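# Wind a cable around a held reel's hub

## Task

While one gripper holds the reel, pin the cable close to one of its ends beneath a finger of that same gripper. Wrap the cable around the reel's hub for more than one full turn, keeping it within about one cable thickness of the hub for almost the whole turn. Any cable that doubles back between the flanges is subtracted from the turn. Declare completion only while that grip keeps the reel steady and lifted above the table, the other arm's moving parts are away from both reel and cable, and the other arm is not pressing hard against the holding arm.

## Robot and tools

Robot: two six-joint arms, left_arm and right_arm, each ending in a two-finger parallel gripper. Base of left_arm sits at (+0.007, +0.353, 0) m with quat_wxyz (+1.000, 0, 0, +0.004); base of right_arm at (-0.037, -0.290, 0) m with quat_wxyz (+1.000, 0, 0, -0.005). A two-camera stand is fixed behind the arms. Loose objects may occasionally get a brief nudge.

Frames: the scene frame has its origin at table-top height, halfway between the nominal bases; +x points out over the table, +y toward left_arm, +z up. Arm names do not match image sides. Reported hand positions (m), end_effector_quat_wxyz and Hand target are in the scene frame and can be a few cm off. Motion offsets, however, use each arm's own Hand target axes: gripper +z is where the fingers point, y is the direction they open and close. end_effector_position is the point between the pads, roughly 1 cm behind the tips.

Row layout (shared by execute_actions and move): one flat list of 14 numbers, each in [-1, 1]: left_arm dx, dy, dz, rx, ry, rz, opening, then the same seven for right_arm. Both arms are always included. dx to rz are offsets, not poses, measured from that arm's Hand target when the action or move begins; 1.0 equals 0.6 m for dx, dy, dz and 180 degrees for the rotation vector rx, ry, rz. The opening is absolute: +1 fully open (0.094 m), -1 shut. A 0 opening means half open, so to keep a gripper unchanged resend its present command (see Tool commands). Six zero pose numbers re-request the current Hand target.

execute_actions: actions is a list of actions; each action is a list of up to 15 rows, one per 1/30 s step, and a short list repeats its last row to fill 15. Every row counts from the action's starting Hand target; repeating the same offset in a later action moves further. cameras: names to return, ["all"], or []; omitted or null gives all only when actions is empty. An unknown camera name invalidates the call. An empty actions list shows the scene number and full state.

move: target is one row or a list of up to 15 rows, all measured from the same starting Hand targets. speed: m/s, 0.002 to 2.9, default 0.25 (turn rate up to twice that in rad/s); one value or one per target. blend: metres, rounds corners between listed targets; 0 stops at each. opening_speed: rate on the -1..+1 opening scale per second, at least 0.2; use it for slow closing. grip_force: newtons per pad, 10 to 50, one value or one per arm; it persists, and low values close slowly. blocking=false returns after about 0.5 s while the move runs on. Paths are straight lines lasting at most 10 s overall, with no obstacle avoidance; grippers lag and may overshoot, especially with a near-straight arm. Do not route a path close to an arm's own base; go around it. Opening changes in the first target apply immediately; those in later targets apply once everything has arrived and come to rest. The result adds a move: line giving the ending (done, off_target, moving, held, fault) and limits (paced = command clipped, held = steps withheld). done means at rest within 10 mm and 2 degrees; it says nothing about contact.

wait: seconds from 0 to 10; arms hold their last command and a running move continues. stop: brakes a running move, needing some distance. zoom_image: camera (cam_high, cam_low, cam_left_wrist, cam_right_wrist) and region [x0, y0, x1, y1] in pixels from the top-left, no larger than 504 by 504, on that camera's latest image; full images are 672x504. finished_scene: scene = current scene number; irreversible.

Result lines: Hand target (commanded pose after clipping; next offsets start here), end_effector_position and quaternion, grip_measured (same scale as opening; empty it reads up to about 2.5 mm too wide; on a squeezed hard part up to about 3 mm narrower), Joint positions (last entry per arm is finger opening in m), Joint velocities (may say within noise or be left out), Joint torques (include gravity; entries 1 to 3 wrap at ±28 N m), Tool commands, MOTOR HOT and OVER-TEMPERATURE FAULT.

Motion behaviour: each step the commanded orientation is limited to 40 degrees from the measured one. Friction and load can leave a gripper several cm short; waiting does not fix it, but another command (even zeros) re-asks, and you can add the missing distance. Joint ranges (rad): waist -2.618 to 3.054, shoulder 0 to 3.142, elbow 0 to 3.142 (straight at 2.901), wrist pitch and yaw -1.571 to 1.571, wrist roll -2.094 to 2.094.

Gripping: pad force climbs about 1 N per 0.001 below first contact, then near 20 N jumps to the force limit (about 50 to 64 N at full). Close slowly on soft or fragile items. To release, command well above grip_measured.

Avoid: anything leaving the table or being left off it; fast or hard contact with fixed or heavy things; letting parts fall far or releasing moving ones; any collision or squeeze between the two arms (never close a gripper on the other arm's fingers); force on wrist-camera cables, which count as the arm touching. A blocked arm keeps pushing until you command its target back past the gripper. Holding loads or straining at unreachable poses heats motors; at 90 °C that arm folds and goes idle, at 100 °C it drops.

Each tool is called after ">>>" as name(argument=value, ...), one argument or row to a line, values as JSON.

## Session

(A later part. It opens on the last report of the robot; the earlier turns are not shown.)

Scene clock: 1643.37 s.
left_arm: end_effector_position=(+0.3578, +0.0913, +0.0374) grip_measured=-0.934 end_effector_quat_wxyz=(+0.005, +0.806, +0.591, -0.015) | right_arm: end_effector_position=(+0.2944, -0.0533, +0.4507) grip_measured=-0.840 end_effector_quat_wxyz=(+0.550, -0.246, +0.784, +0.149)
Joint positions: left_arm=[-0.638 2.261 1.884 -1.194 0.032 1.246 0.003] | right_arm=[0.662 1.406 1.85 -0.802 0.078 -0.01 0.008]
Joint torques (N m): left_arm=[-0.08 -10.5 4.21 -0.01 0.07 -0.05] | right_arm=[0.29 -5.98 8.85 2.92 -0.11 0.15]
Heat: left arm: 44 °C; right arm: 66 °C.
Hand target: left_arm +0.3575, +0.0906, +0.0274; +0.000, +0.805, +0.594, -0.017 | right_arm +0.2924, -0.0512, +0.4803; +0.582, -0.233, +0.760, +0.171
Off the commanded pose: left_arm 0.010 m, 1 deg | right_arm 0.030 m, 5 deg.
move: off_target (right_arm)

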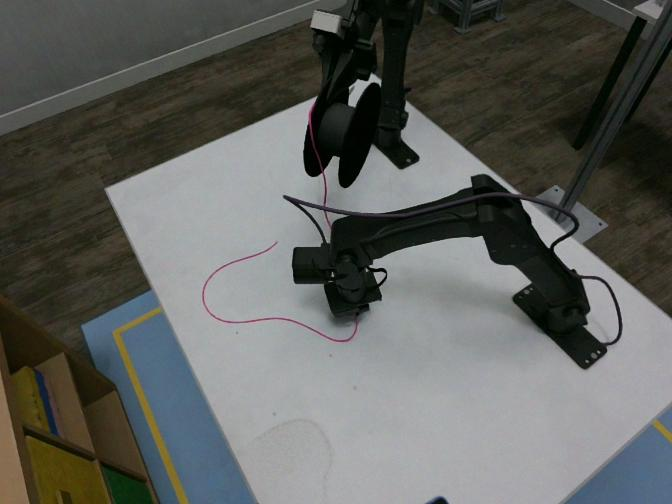

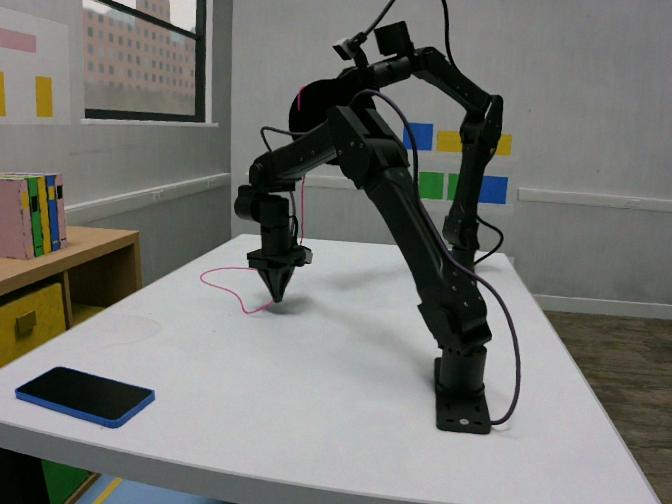

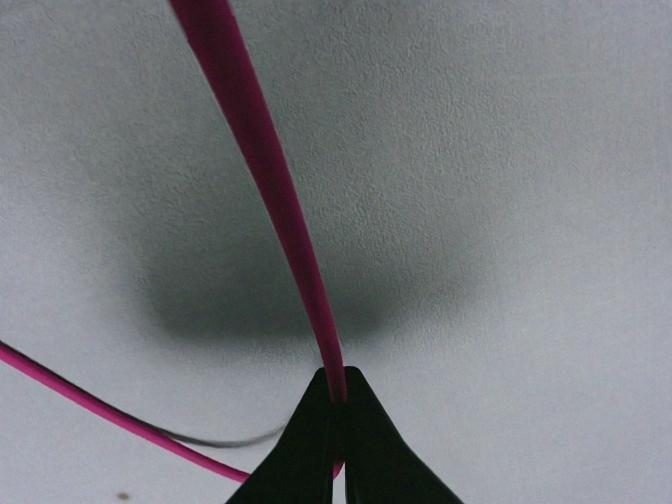

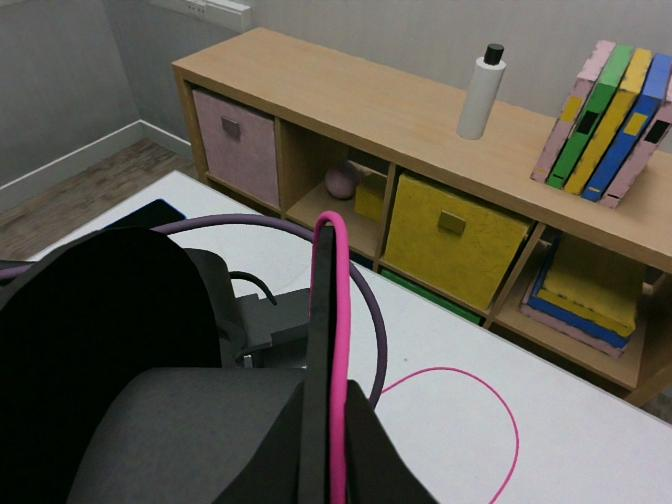

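>>> move(
  target=[0.0645,-0.0565,-0.205,-0.3225,-0.3837,-0.0881,-1, 0,0,0,0,0,0,-1],
  speed=0.15,
  cameras=["all"],
)

Scene clock: 1693.80 s.
left_arm: end_effector_position=(+0.3403, +0.1379, +0.1512) grip_measured=-0.934 end_effector_quat_wxyz=(+0.681, +0.483, +0.522, -0.177) | right_arm: end_effector_position=(+0.2937, -0.0530, +0.4495) grip_measured=-0.840 end_effector_quat_wxyz=(+0.548, -0.248, +0.785, +0.150)
Joint positions: left_arm=[-0.274 1.725 0.38 1.331 0.734 0.501 0.003] | right_arm=[0.662 1.406 1.85 -0.807 0.074 -0.01 0.008]
Joint torques (N m): left_arm=[0.46 -4.51 2.52 1.51 0.05 -0.08] | right_arm=[0.29 -6.06 8.77 2.98 -0.06 0.16]
Heat: left arm: 40 °C; right arm: 68 °C.
Hand target: left_arm +0.3399, +0.1399, +0.1500; +0.684, +0.478, +0.522, -0.177 | right_arm +0.2924, -0.0512, +0.4803; +0.582, -0.233, +0.760, +0.171
Off the commanded pose: left_arm 0.002 m, 1 deg | right_arm 0.031 m, 6 deg.
move: off_target (right_arm)

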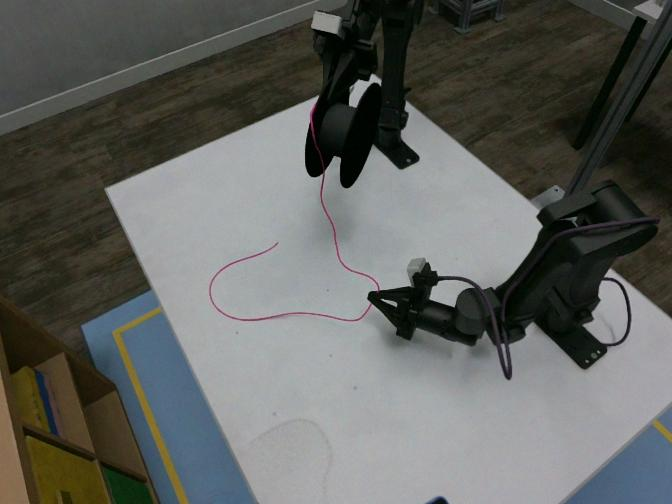

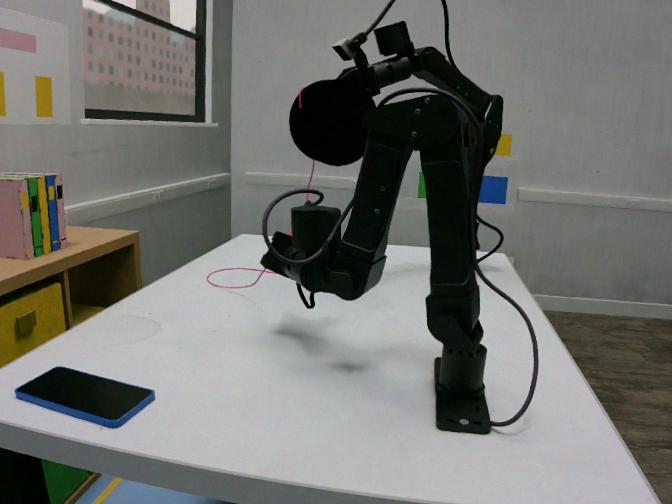

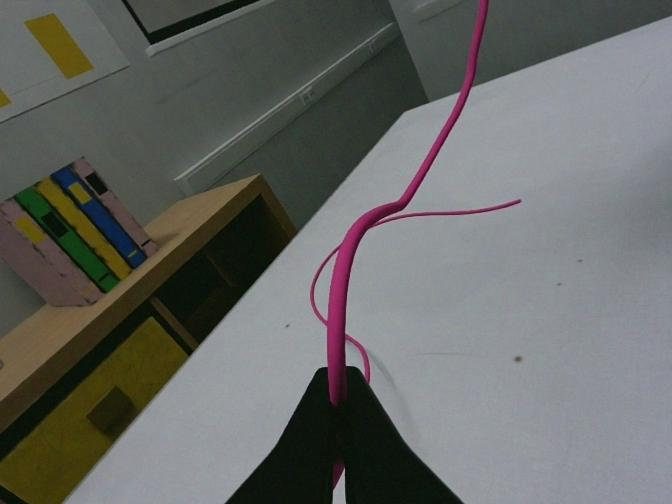

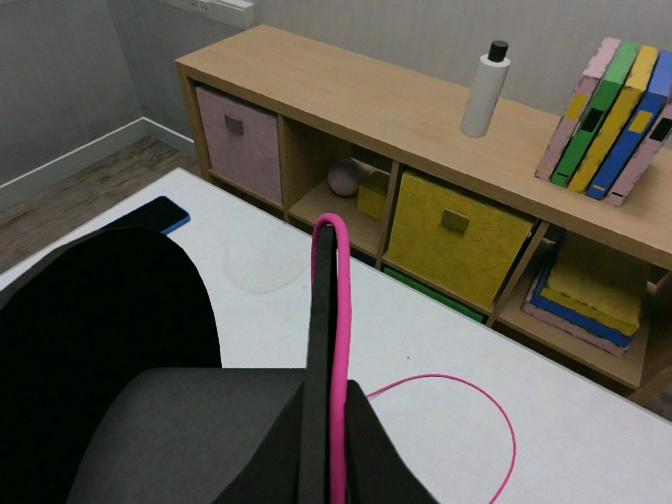

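>>> execute_actions(
  actions=[],
)

Scene clock: 1727.60 s.
left_arm: end_effector_position=(+0.3403, +0.1379, +0.1513) grip_measured=-0.934 end_effector_quat_wxyz=(+0.681, +0.483, +0.522, -0.177) | right_arm: end_effector_position=(+0.2937, -0.0530, +0.4495) grip_measured=-0.840 end_effector_quat_wxyz=(+0.548, -0.248, +0.785, +0.150)
Joint positions: left_arm=[-0.274 1.725 0.38 1.331 0.734 0.501 0.003] | right_arm=[0.662 1.406 1.85 -0.807 0.074 -0.01 0.008]
Joint velocities: within noise
Joint torques (N m): left_arm=[0.46 -4.51 2.54 1.53 0.06 -0.08] | right_arm=[0.29 -6.02 8.77 2.97 -0.06 0.16]
Heat: left arm: 43 °C; right arm: 70 °C.
Hand target: left_arm +0.3399, +0.1399, +0.1501; +0.684, +0.478, +0.522, -0.177 | right_arm +0.2924, -0.0512, +0.4803; +0.582, -0.233, +0.760, +0.171
Tool commands: left_gripper/opening=-1.0 right_gripper/opening=-1.0
Off the commanded pose: left_arm 0.002 m, 1 deg | right_arm 0.031 m, 6 deg.

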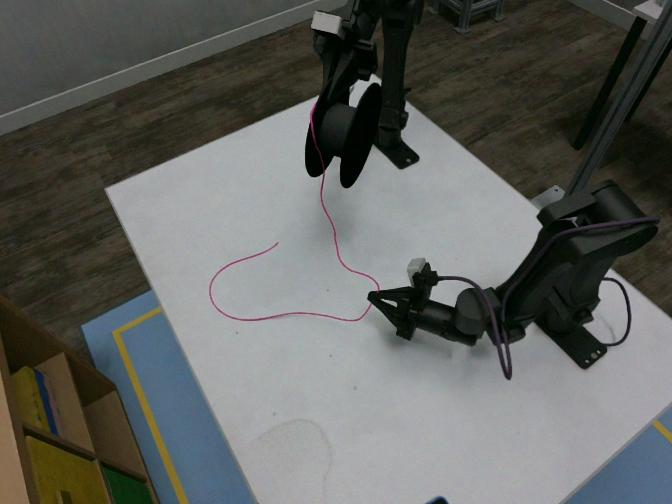

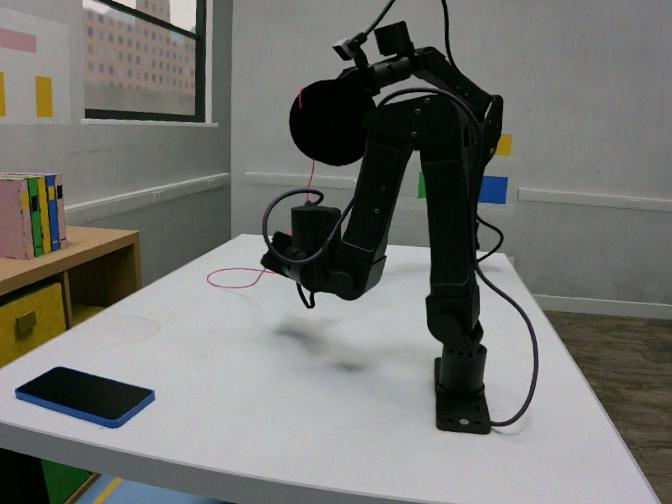

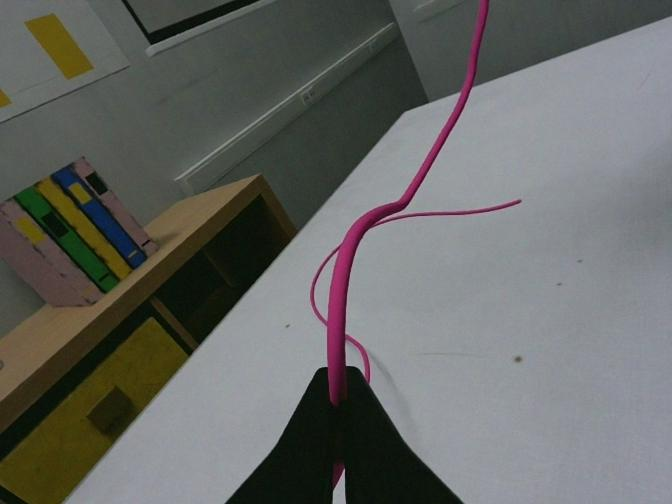

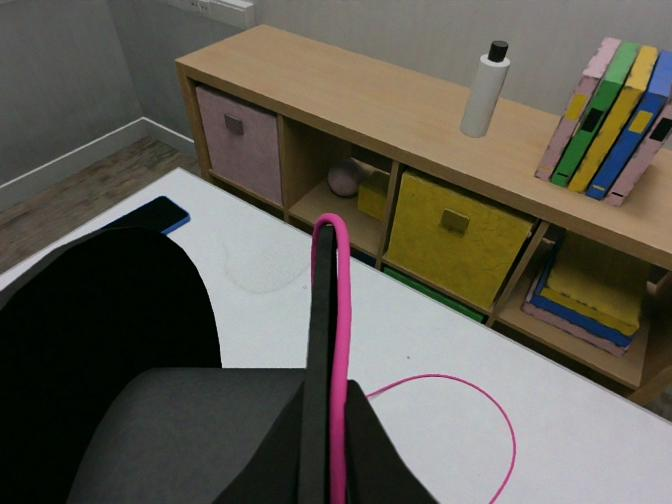

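>>> move(
  target=[
    [-0.0457,-0.0861,0.0833,0,0,0,-1,0,0,0,0,0,0,-1],
    [-0.124,-0.2333,0.15,0,0,0,-1,0,0,0,0,0,0,-1],
    [-0.2462,-0.357,0.175,0,0,0,-1,0,0,0,0,0,0,-1],
  ],
  blend=[0.03,0.03,0],
  speed=0.12,
  cameras=["all"],
)

Scene clock: 1796.40 s.
left_arm: end_effector_position=(+0.1771, -0.0839, +0.1616) grip_measured=-0.934 end_effector_quat_wxyz=(+0.670, +0.498, +0.524, -0.170) | right_arm: end_effector_position=(+0.2937, -0.0530, +0.4496) grip_measured=-0.840 end_effector_quat_wxyz=(+0.548, -0.247, +0.785, +0.150)
Joint positions: left_arm=[-1.328 1.782 0.601 1.135 -0.313 0.497 0.003] | right_arm=[0.662 1.406 1.85 -0.806 0.074 -0.01 0.008]
Joint torques (N m): left_arm=[-0.03 -8.34 6.74 1.36 -0.12 -0.08] | right_arm=[0.25 -6.02 8.8 2.98 -0.07 0.15]
Heat: left arm: 47 °C; right arm: 71 °C.
Hand target: left_arm +0.1803, -0.0888, +0.1798; +0.684, +0.478, +0.522, -0.177 | right_arm +0.2924, -0.0512, +0.4803; +0.582, -0.233, +0.760, +0.171
Off the commanded pose: left_arm 0.019 m, 3 deg | right_arm 0.031 m, 6 deg.
move: off_target (left_arm, right_arm)

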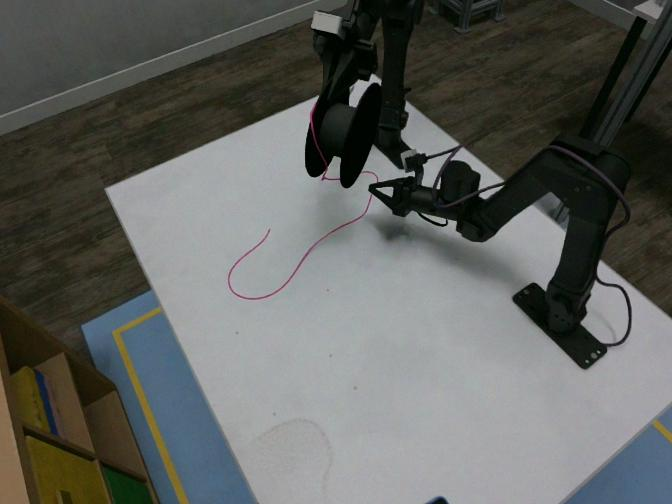

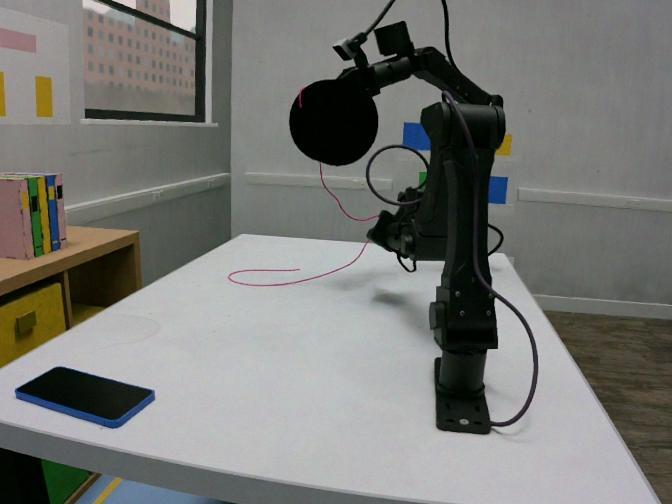

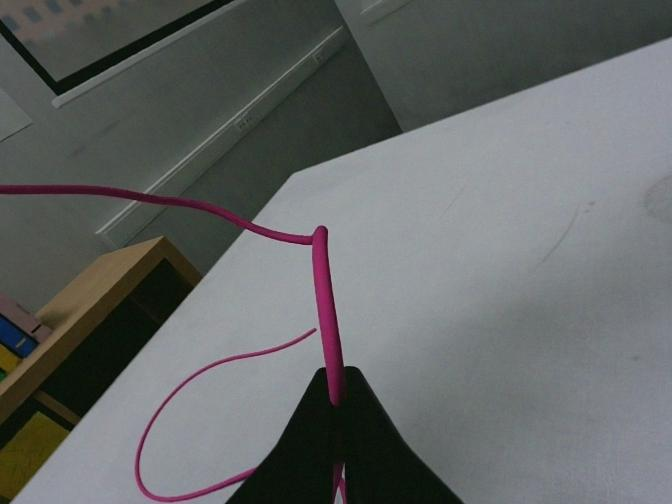

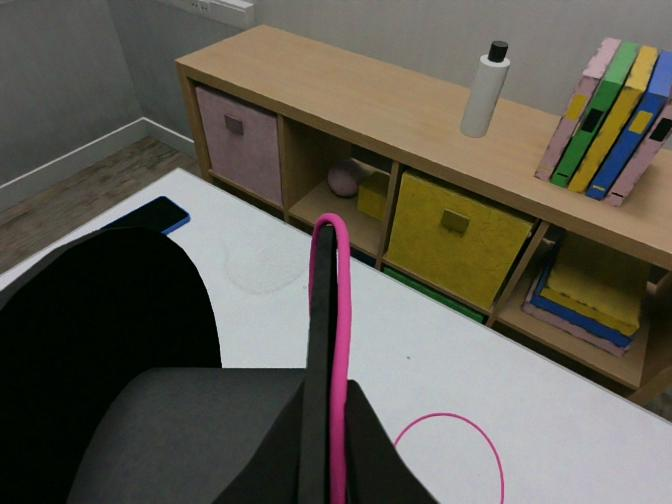

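>>> move(
  target=[
    [-0.1575,-0.0125,0,0,0,0,-1,0,0,0,0,0,0,-1],
    [-0.3203,0.0362,-0.075,0,0,0,-1,0,0,0,0,0,0,-1],
  ],
  blend=[0.03,0],
  speed=0.12,
  cameras=["all"],
)

Scene clock: 1823.30 s.
left_arm: end_effector_position=(+0.0965, -0.0958, +0.3264) grip_measured=-0.934 end_effector_quat_wxyz=(+0.666, +0.508, +0.523, -0.156) | right_arm: end_effector_position=(+0.2937, -0.0530, +0.4496) grip_measured=-0.840 end_effector_quat_wxyz=(+0.548, -0.247, +0.785, +0.150)
Joint positions: left_arm=[-1.608 1.41 1.027 0.306 -0.598 0.497 0.003] | right_arm=[0.662 1.406 1.85 -0.806 0.074 -0.01 0.008]
Joint torques (N m): left_arm=[-0.31 -8.88 9.44 1.32 -0.11 -0.08] | right_arm=[0.28 -6.05 8.76 2.97 -0.06 0.16]
Heat: left arm: 48 °C; right arm: 72 °C.
Hand target: left_arm +0.0963, -0.0900, +0.3597; +0.684, +0.478, +0.522, -0.177 | right_arm +0.2924, -0.0512, +0.4803; +0.582, -0.233, +0.760, +0.171
Off the commanded pose: left_arm 0.034 m, 5 deg | right_arm 0.031 m, 6 deg.
move: off_target (left_arm, right_arm)

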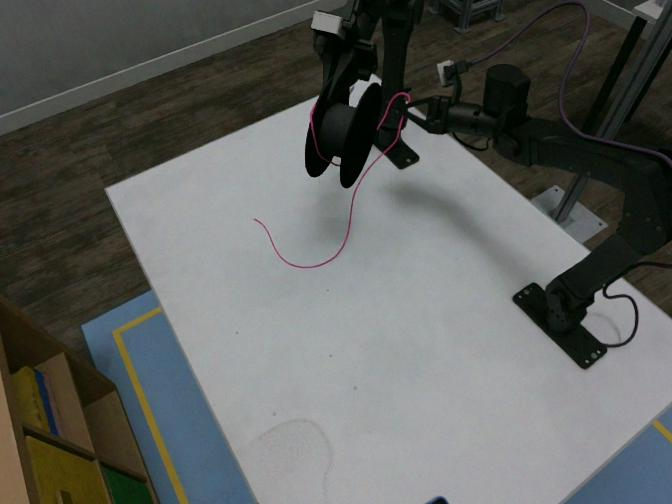

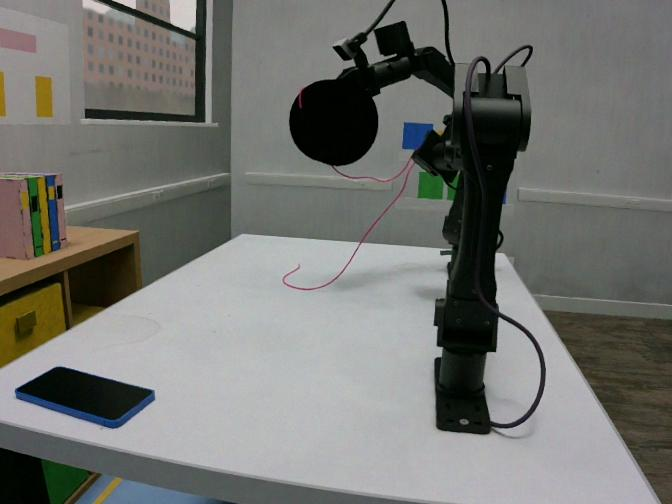

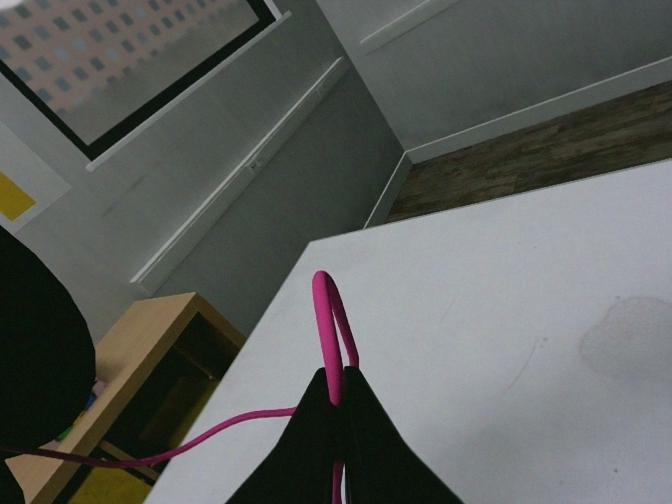

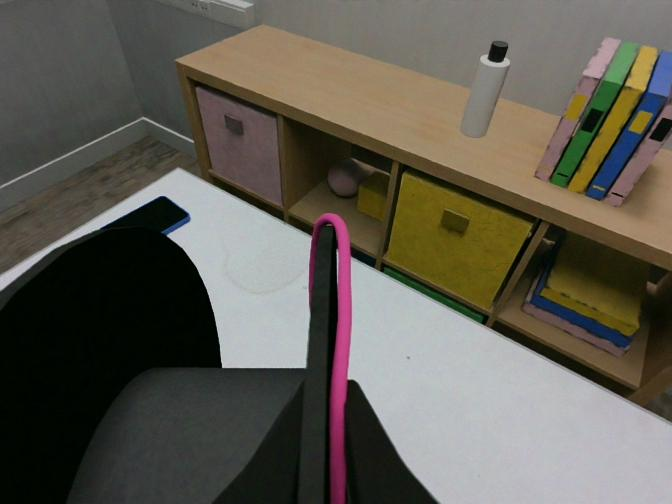

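>>> move(
  target=[
    [-0.1688,0.1085,-0.0167,0,0,0,-1,0,0,0,0,0,0,-1],
    [-0.2682,0.3123,-0.0167,0,0,0,-1,0,0,0,0,0,0,-1],
  ],
  blend=[0.03,0],
  speed=0.12,
  cameras=["all"],
)

Scene clock: 1841.70 s.
left_arm: end_effector_position=(+0.1670, -0.0344, +0.5799) grip_measured=-0.934 end_effector_quat_wxyz=(+0.678, +0.487, +0.525, -0.167) | right_arm: end_effector_position=(+0.2939, -0.0529, +0.4502) grip_measured=-0.840 end_effector_quat_wxyz=(+0.549, -0.247, +0.784, +0.151)
Joint positions: left_arm=[-1.331 1.592 2.292 -0.726 -0.335 0.497 0.003] | right_arm=[0.662 1.406 1.85 -0.804 0.074 -0.01 0.008]
Joint torques (N m): left_arm=[0.4 -4.44 6.82 1.33 0.14 -0.07] | right_arm=[0.28 -6 8.83 2.95 -0.07 0.16]
Heat: left arm: 47 °C; right arm: 72 °C.
Hand target: left_arm +0.1665, -0.0328, +0.5898; +0.684, +0.478, +0.522, -0.177 | right_arm +0.2925, -0.0512, +0.4803; +0.583, -0.233, +0.760, +0.171
Off the commanded pose: left_arm 0.010 m, 2 deg | right_arm 0.030 m, 5 deg.
move: off_target (right_arm)

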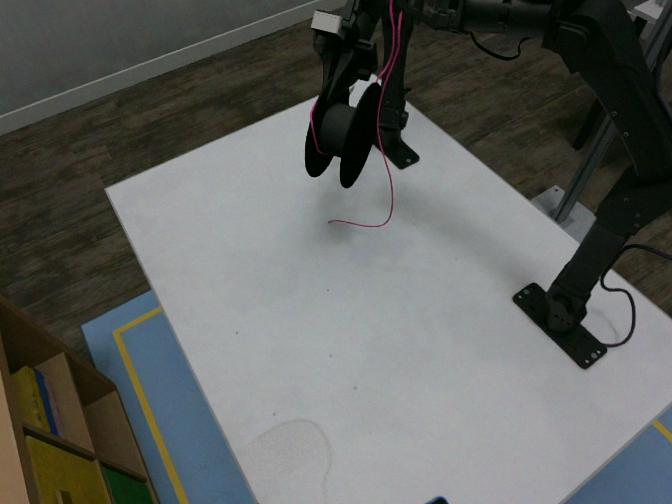

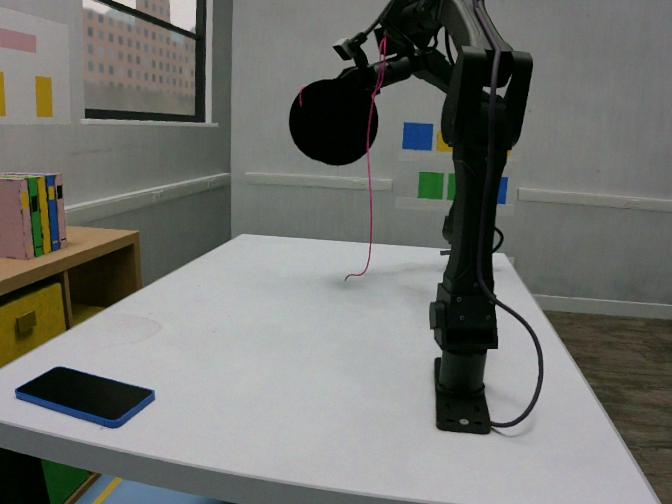

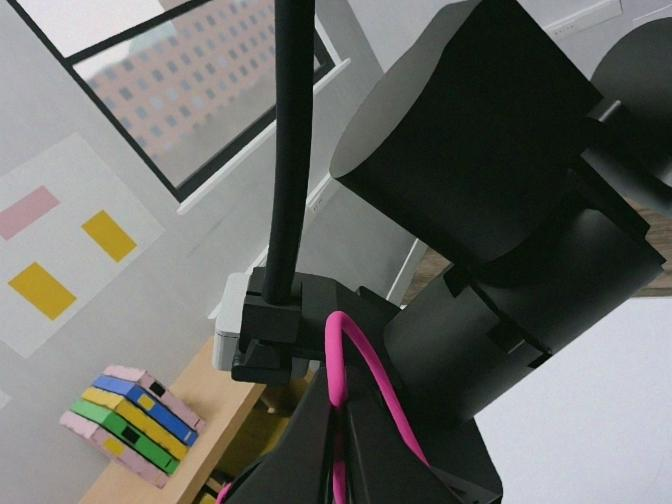

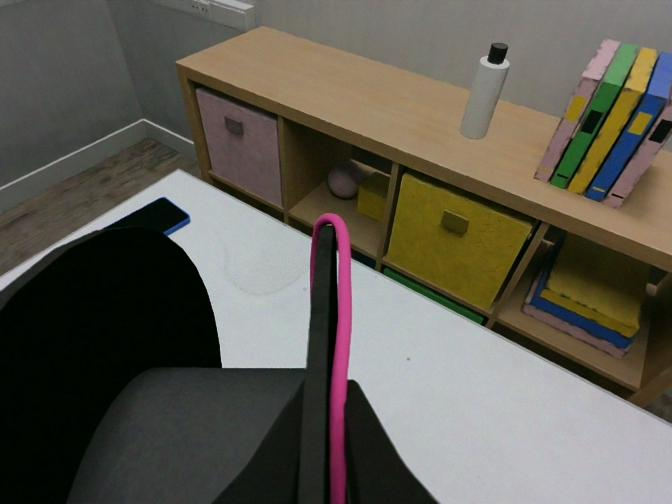

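>>> move(
  target=[
    [0,0,-0.0833,0,0,0,-1,0,0,0,0,0,0,-1],
    [0.1016,0.1913,-0.0833,0,0,0,-1,0,0,0,0,0,0,-1],
  ],
  blend=[0.01,0],
  speed=0.12,
  cameras=["all"],
)

Scene clock: 1869.67 s.
left_arm: end_effector_position=(+0.2521, +0.0762, +0.5805) grip_measured=-0.934 end_effector_quat_wxyz=(+0.674, +0.484, +0.531, -0.173) | right_arm: end_effector_position=(+0.2944, -0.0524, +0.4543) grip_measured=-0.840 end_effector_quat_wxyz=(+0.554, -0.245, +0.780, +0.153)
Joint positions: left_arm=[-0.725 1.424 2.16 -0.769 0.273 0.497 0.003] | right_arm=[0.662 1.406 1.853 -0.793 0.073 -0.008 0.008]
Joint torques (N m): left_arm=[0.59 -4.22 4.18 1.5 0.16 -0.06] | right_arm=[0.29 -5.86 8.61 2.83 -0.06 0.14]
Heat: left arm: 48 °C; right arm: 71 °C.
Hand target: left_arm +0.2483, +0.0799, +0.5900; +0.684, +0.478, +0.522, -0.177 | right_arm +0.2925, -0.0512, +0.4802; +0.582, -0.233, +0.760, +0.171
Off the commanded pose: left_arm 0.011 m, 2 deg | right_arm 0.026 m, 5 deg.
move: off_target (left_arm, right_arm)

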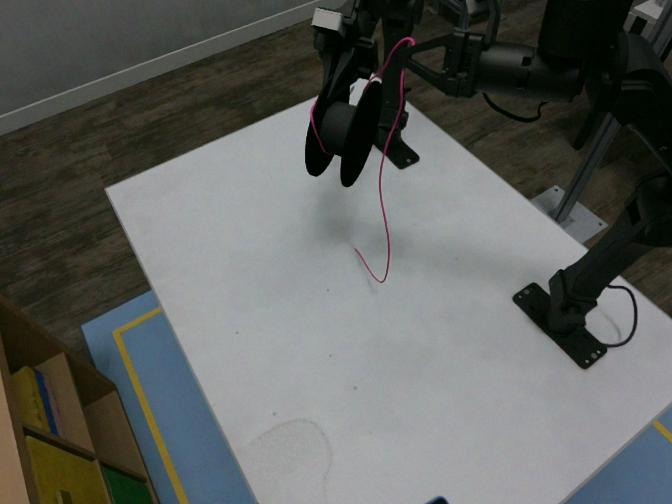

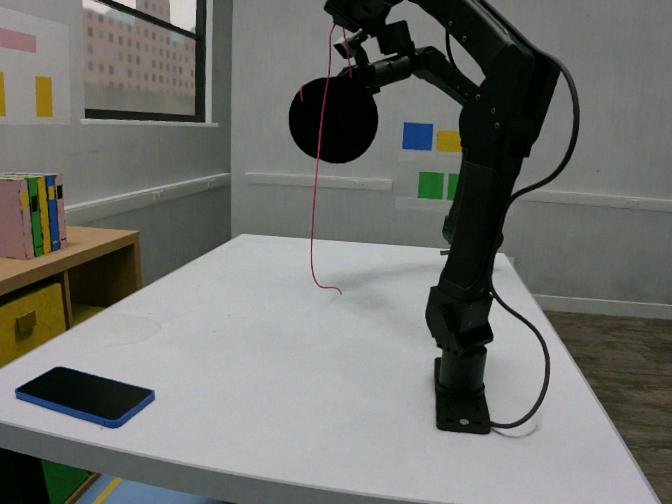

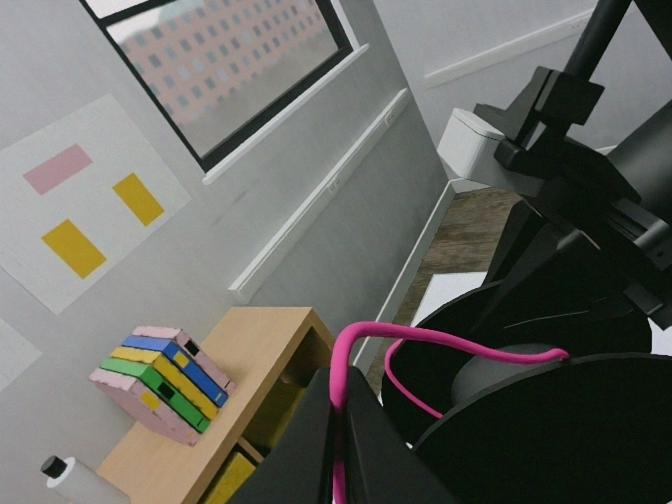

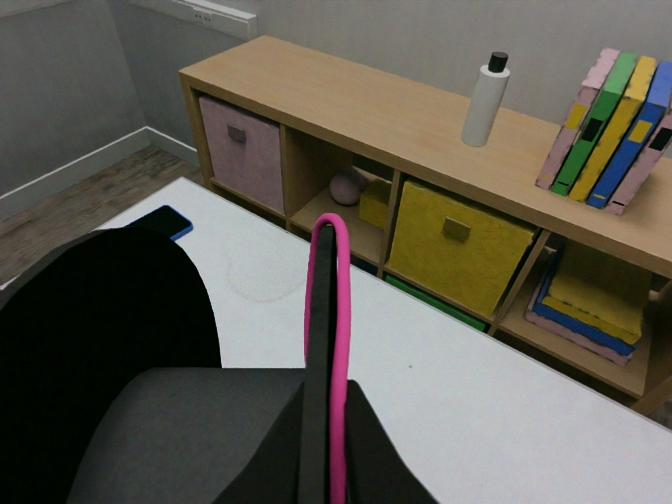

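>>> move(
  target=[0.0677,0.0207,0.16,0,0,0,-1,0,0,0,0,0,0,-1],
  speed=0.12,
  cameras=["all"],
)

Scene clock: 1881.97 s.
left_arm: end_effector_position=(+0.3273, +0.0133, +0.5387) grip_measured=-0.934 end_effector_quat_wxyz=(+0.663, +0.489, +0.540, -0.173) | right_arm: end_effector_position=(+0.2944, -0.0524, +0.4543) grip_measured=-0.840 end_effector_quat_wxyz=(+0.554, -0.245, +0.780, +0.153)
Joint positions: left_arm=[-0.718 1.635 2.147 -0.576 0.28 0.497 0.003] | right_arm=[0.662 1.406 1.853 -0.793 0.073 -0.008 0.008]
Joint torques (N m): left_arm=[0.55 -6.22 7.51 1.64 0.19 -0.06] | right_arm=[0.29 -5.86 8.59 2.84 -0.05 0.14]
Heat: left arm: 49 °C; right arm: 69 °C.
Hand target: left_arm +0.3258, +0.0156, +0.5597; +0.684, +0.478, +0.522, -0.177 | right_arm +0.2925, -0.0512, +0.4802; +0.582, -0.233, +0.760, +0.171
Off the commanded pose: left_arm 0.021 m, 4 deg | right_arm 0.026 m, 5 deg.
move: off_target (left_arm, right_arm)

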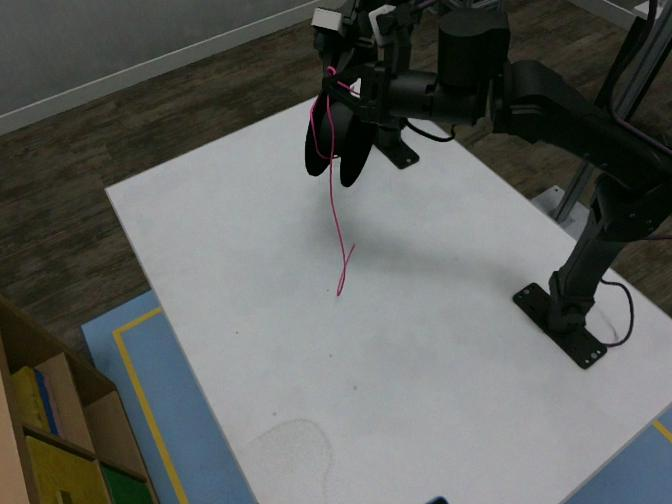

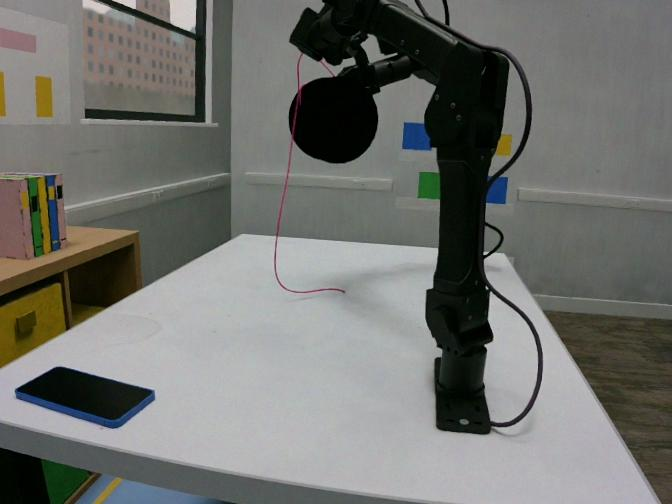

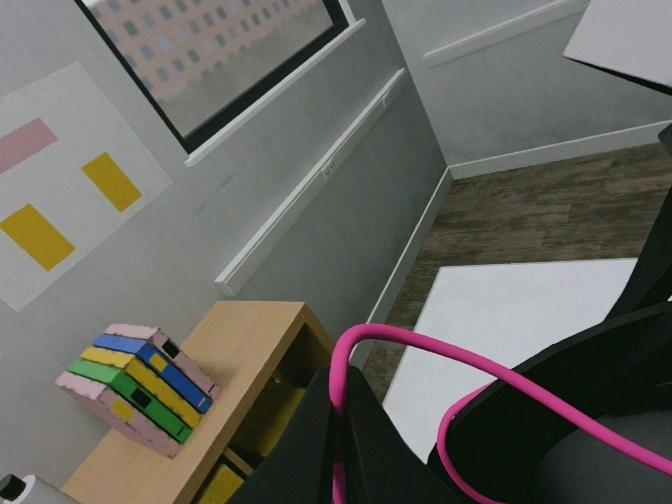

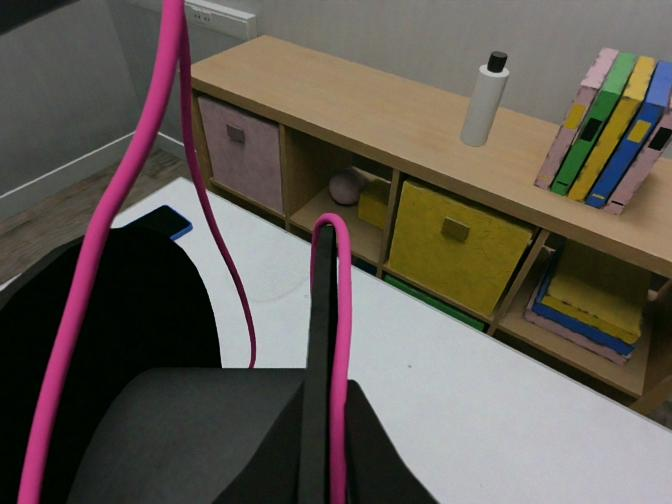

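>>> move(
  target=[
    [0.1508,0.0708,0.0167,0,0,0,-1,0,0,0,0,0,0,-1],
    [0.3352,-0.0082,0.0167,0,0,0,-1,0,0,0,0,0,0,-1],
  ],
  blend=[0.03,0],
  speed=0.12,
  cameras=["all"],
)

Scene clock: 1907.37 s.
left_arm: end_effector_position=(+0.4131, +0.0482, +0.3568) grip_measured=-0.934 end_effector_quat_wxyz=(+0.662, +0.487, +0.540, -0.183) | right_arm: end_effector_position=(+0.2944, -0.0524, +0.4543) grip_measured=-0.840 end_effector_quat_wxyz=(+0.554, -0.245, +0.780, +0.153)
Joint positions: left_arm=[-0.47 1.582 1.299 0.217 0.54 0.497 0.003] | right_arm=[0.662 1.406 1.853 -0.793 0.073 -0.008 0.008]
Joint torques (N m): left_arm=[0.83 -11.28 5.75 1.57 0.1 -0.05] | right_arm=[0.31 -5.83 8.58 2.83 -0.06 0.13]
Heat: left arm: 51 °C; right arm: 67 °C.
Hand target: left_arm +0.4065, +0.0564, +0.3799; +0.684, +0.478, +0.522, -0.177 | right_arm +0.2925, -0.0512, +0.4802; +0.582, -0.233, +0.760, +0.171
Off the commanded pose: left_arm 0.025 m, 4 deg | right_arm 0.026 m, 5 deg.
move: off_target (left_arm, right_arm)

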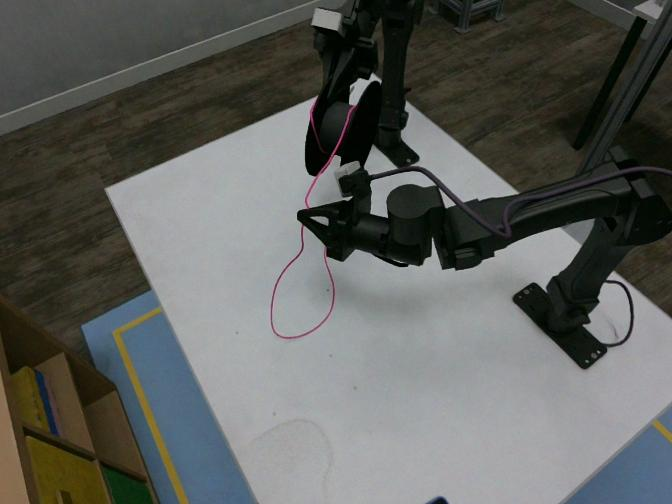

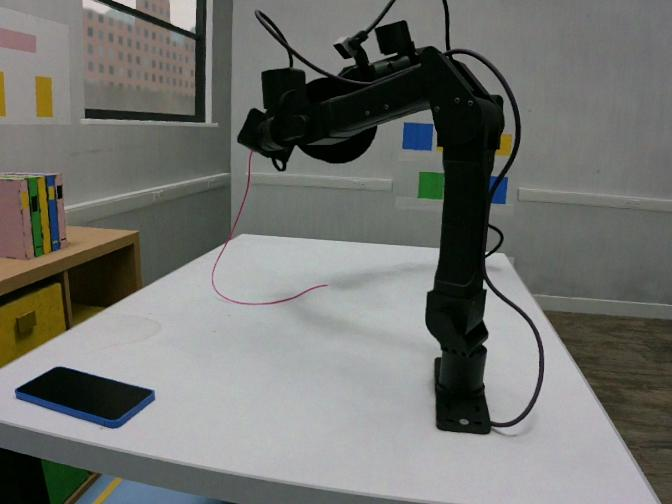

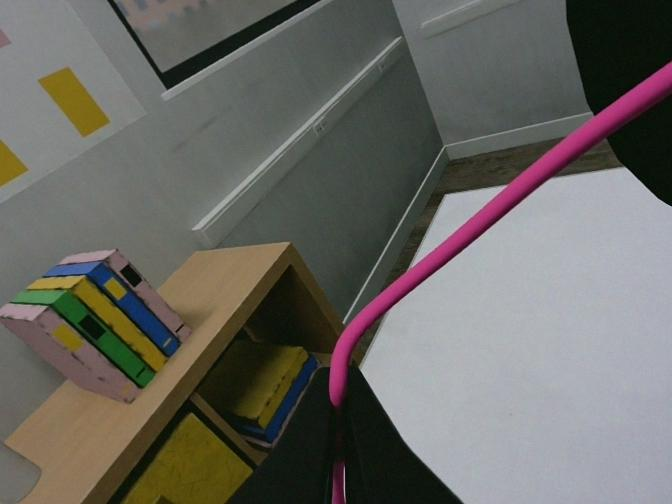

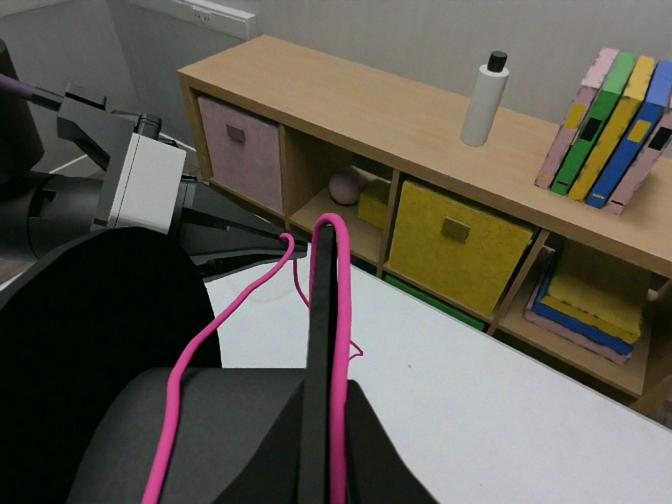

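>>> move(
  target=[0.1445,-0.19,-0.0167,0,0,-0.333,-1,0,0,0,0,0,0,-1],
  speed=0.12,
  cameras=["all"],
)

Scene clock: 1929.07 s.
left_arm: end_effector_position=(+0.3432, +0.0266, +0.2744) grip_measured=-0.934 end_effector_quat_wxyz=(+0.519, +0.178, +0.659, -0.514) | right_arm: end_effector_position=(+0.2907, -0.0552, +0.4425) grip_measured=-0.840 end_effector_quat_wxyz=(+0.535, -0.250, +0.794, +0.146)
Joint positions: left_arm=[-0.619 1.534 0.774 0.835 0.432 -0.547 0.003] | right_arm=[0.662 1.406 1.853 -0.844 0.073 -0.008 0.008]
Joint torques (N m): left_arm=[0.38 -5.74 3.71 0.9 -0.47 -0.08] | right_arm=[0.29 -6.38 8.24 3.34 -0.06 0.13]
Heat: left arm: 50 °C; right arm: 67 °C.
Hand target: left_arm +0.3508, +0.0324, +0.2497; +0.504, +0.154, +0.691, -0.495 | right_arm +0.2925, -0.0512, +0.4802; +0.582, -0.233, +0.760, +0.171
Off the commanded pose: left_arm 0.026 m, 5 deg | right_arm 0.038 m, 8 deg.
move: off_target (left_arm, right_arm)

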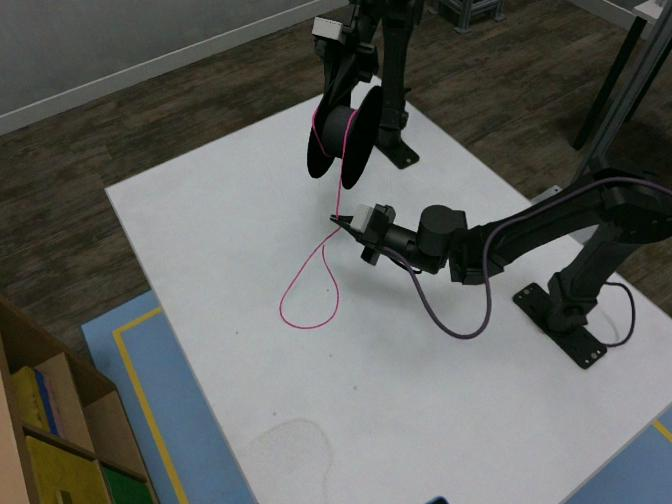

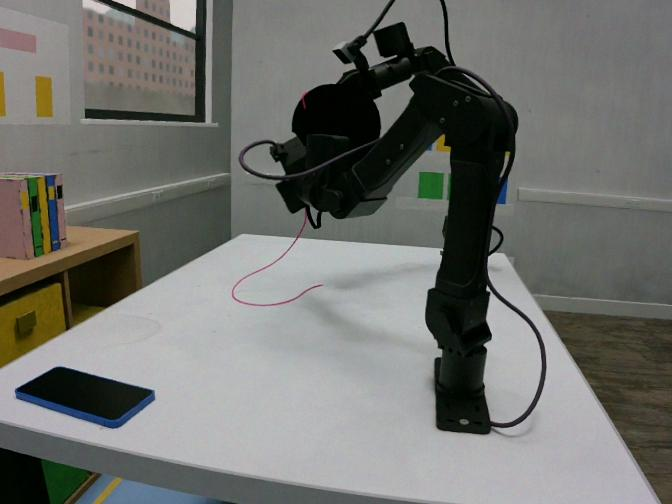

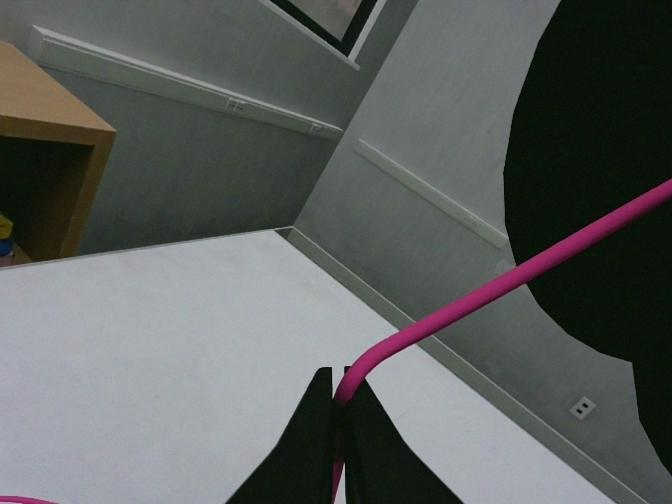

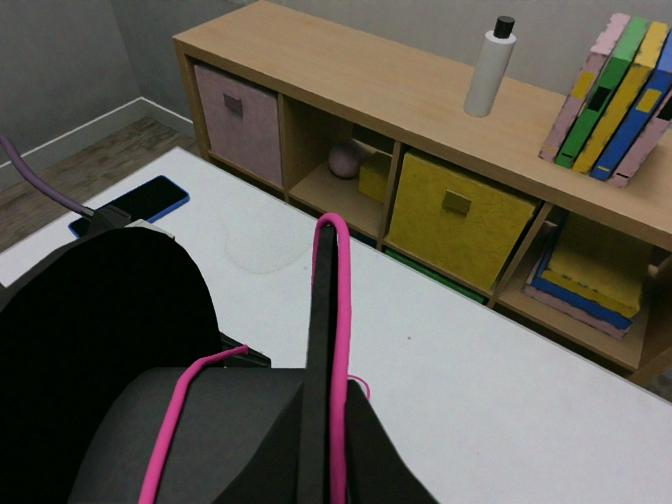

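>>> zoom_image(
  camera="cam_high",
  region=[250, 60, 420, 240],
)

>>> zoom_image(
  camera="cam_right_wrist",
  region=[100, 200, 436, 504],
)

Scaled by 2.800.

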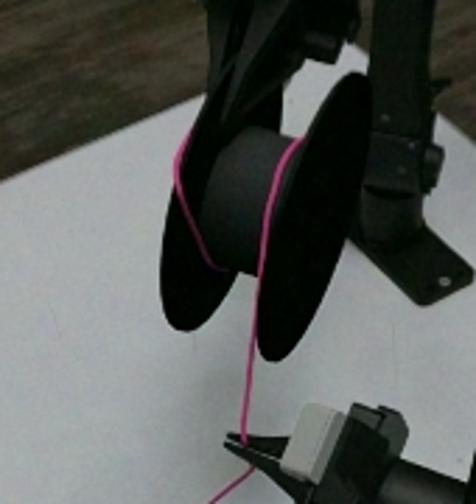

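Scaled by 1.500.

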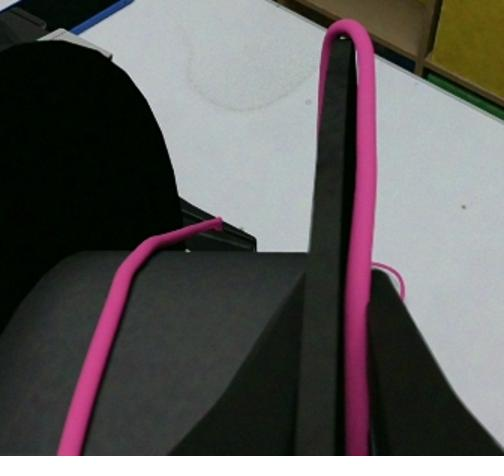

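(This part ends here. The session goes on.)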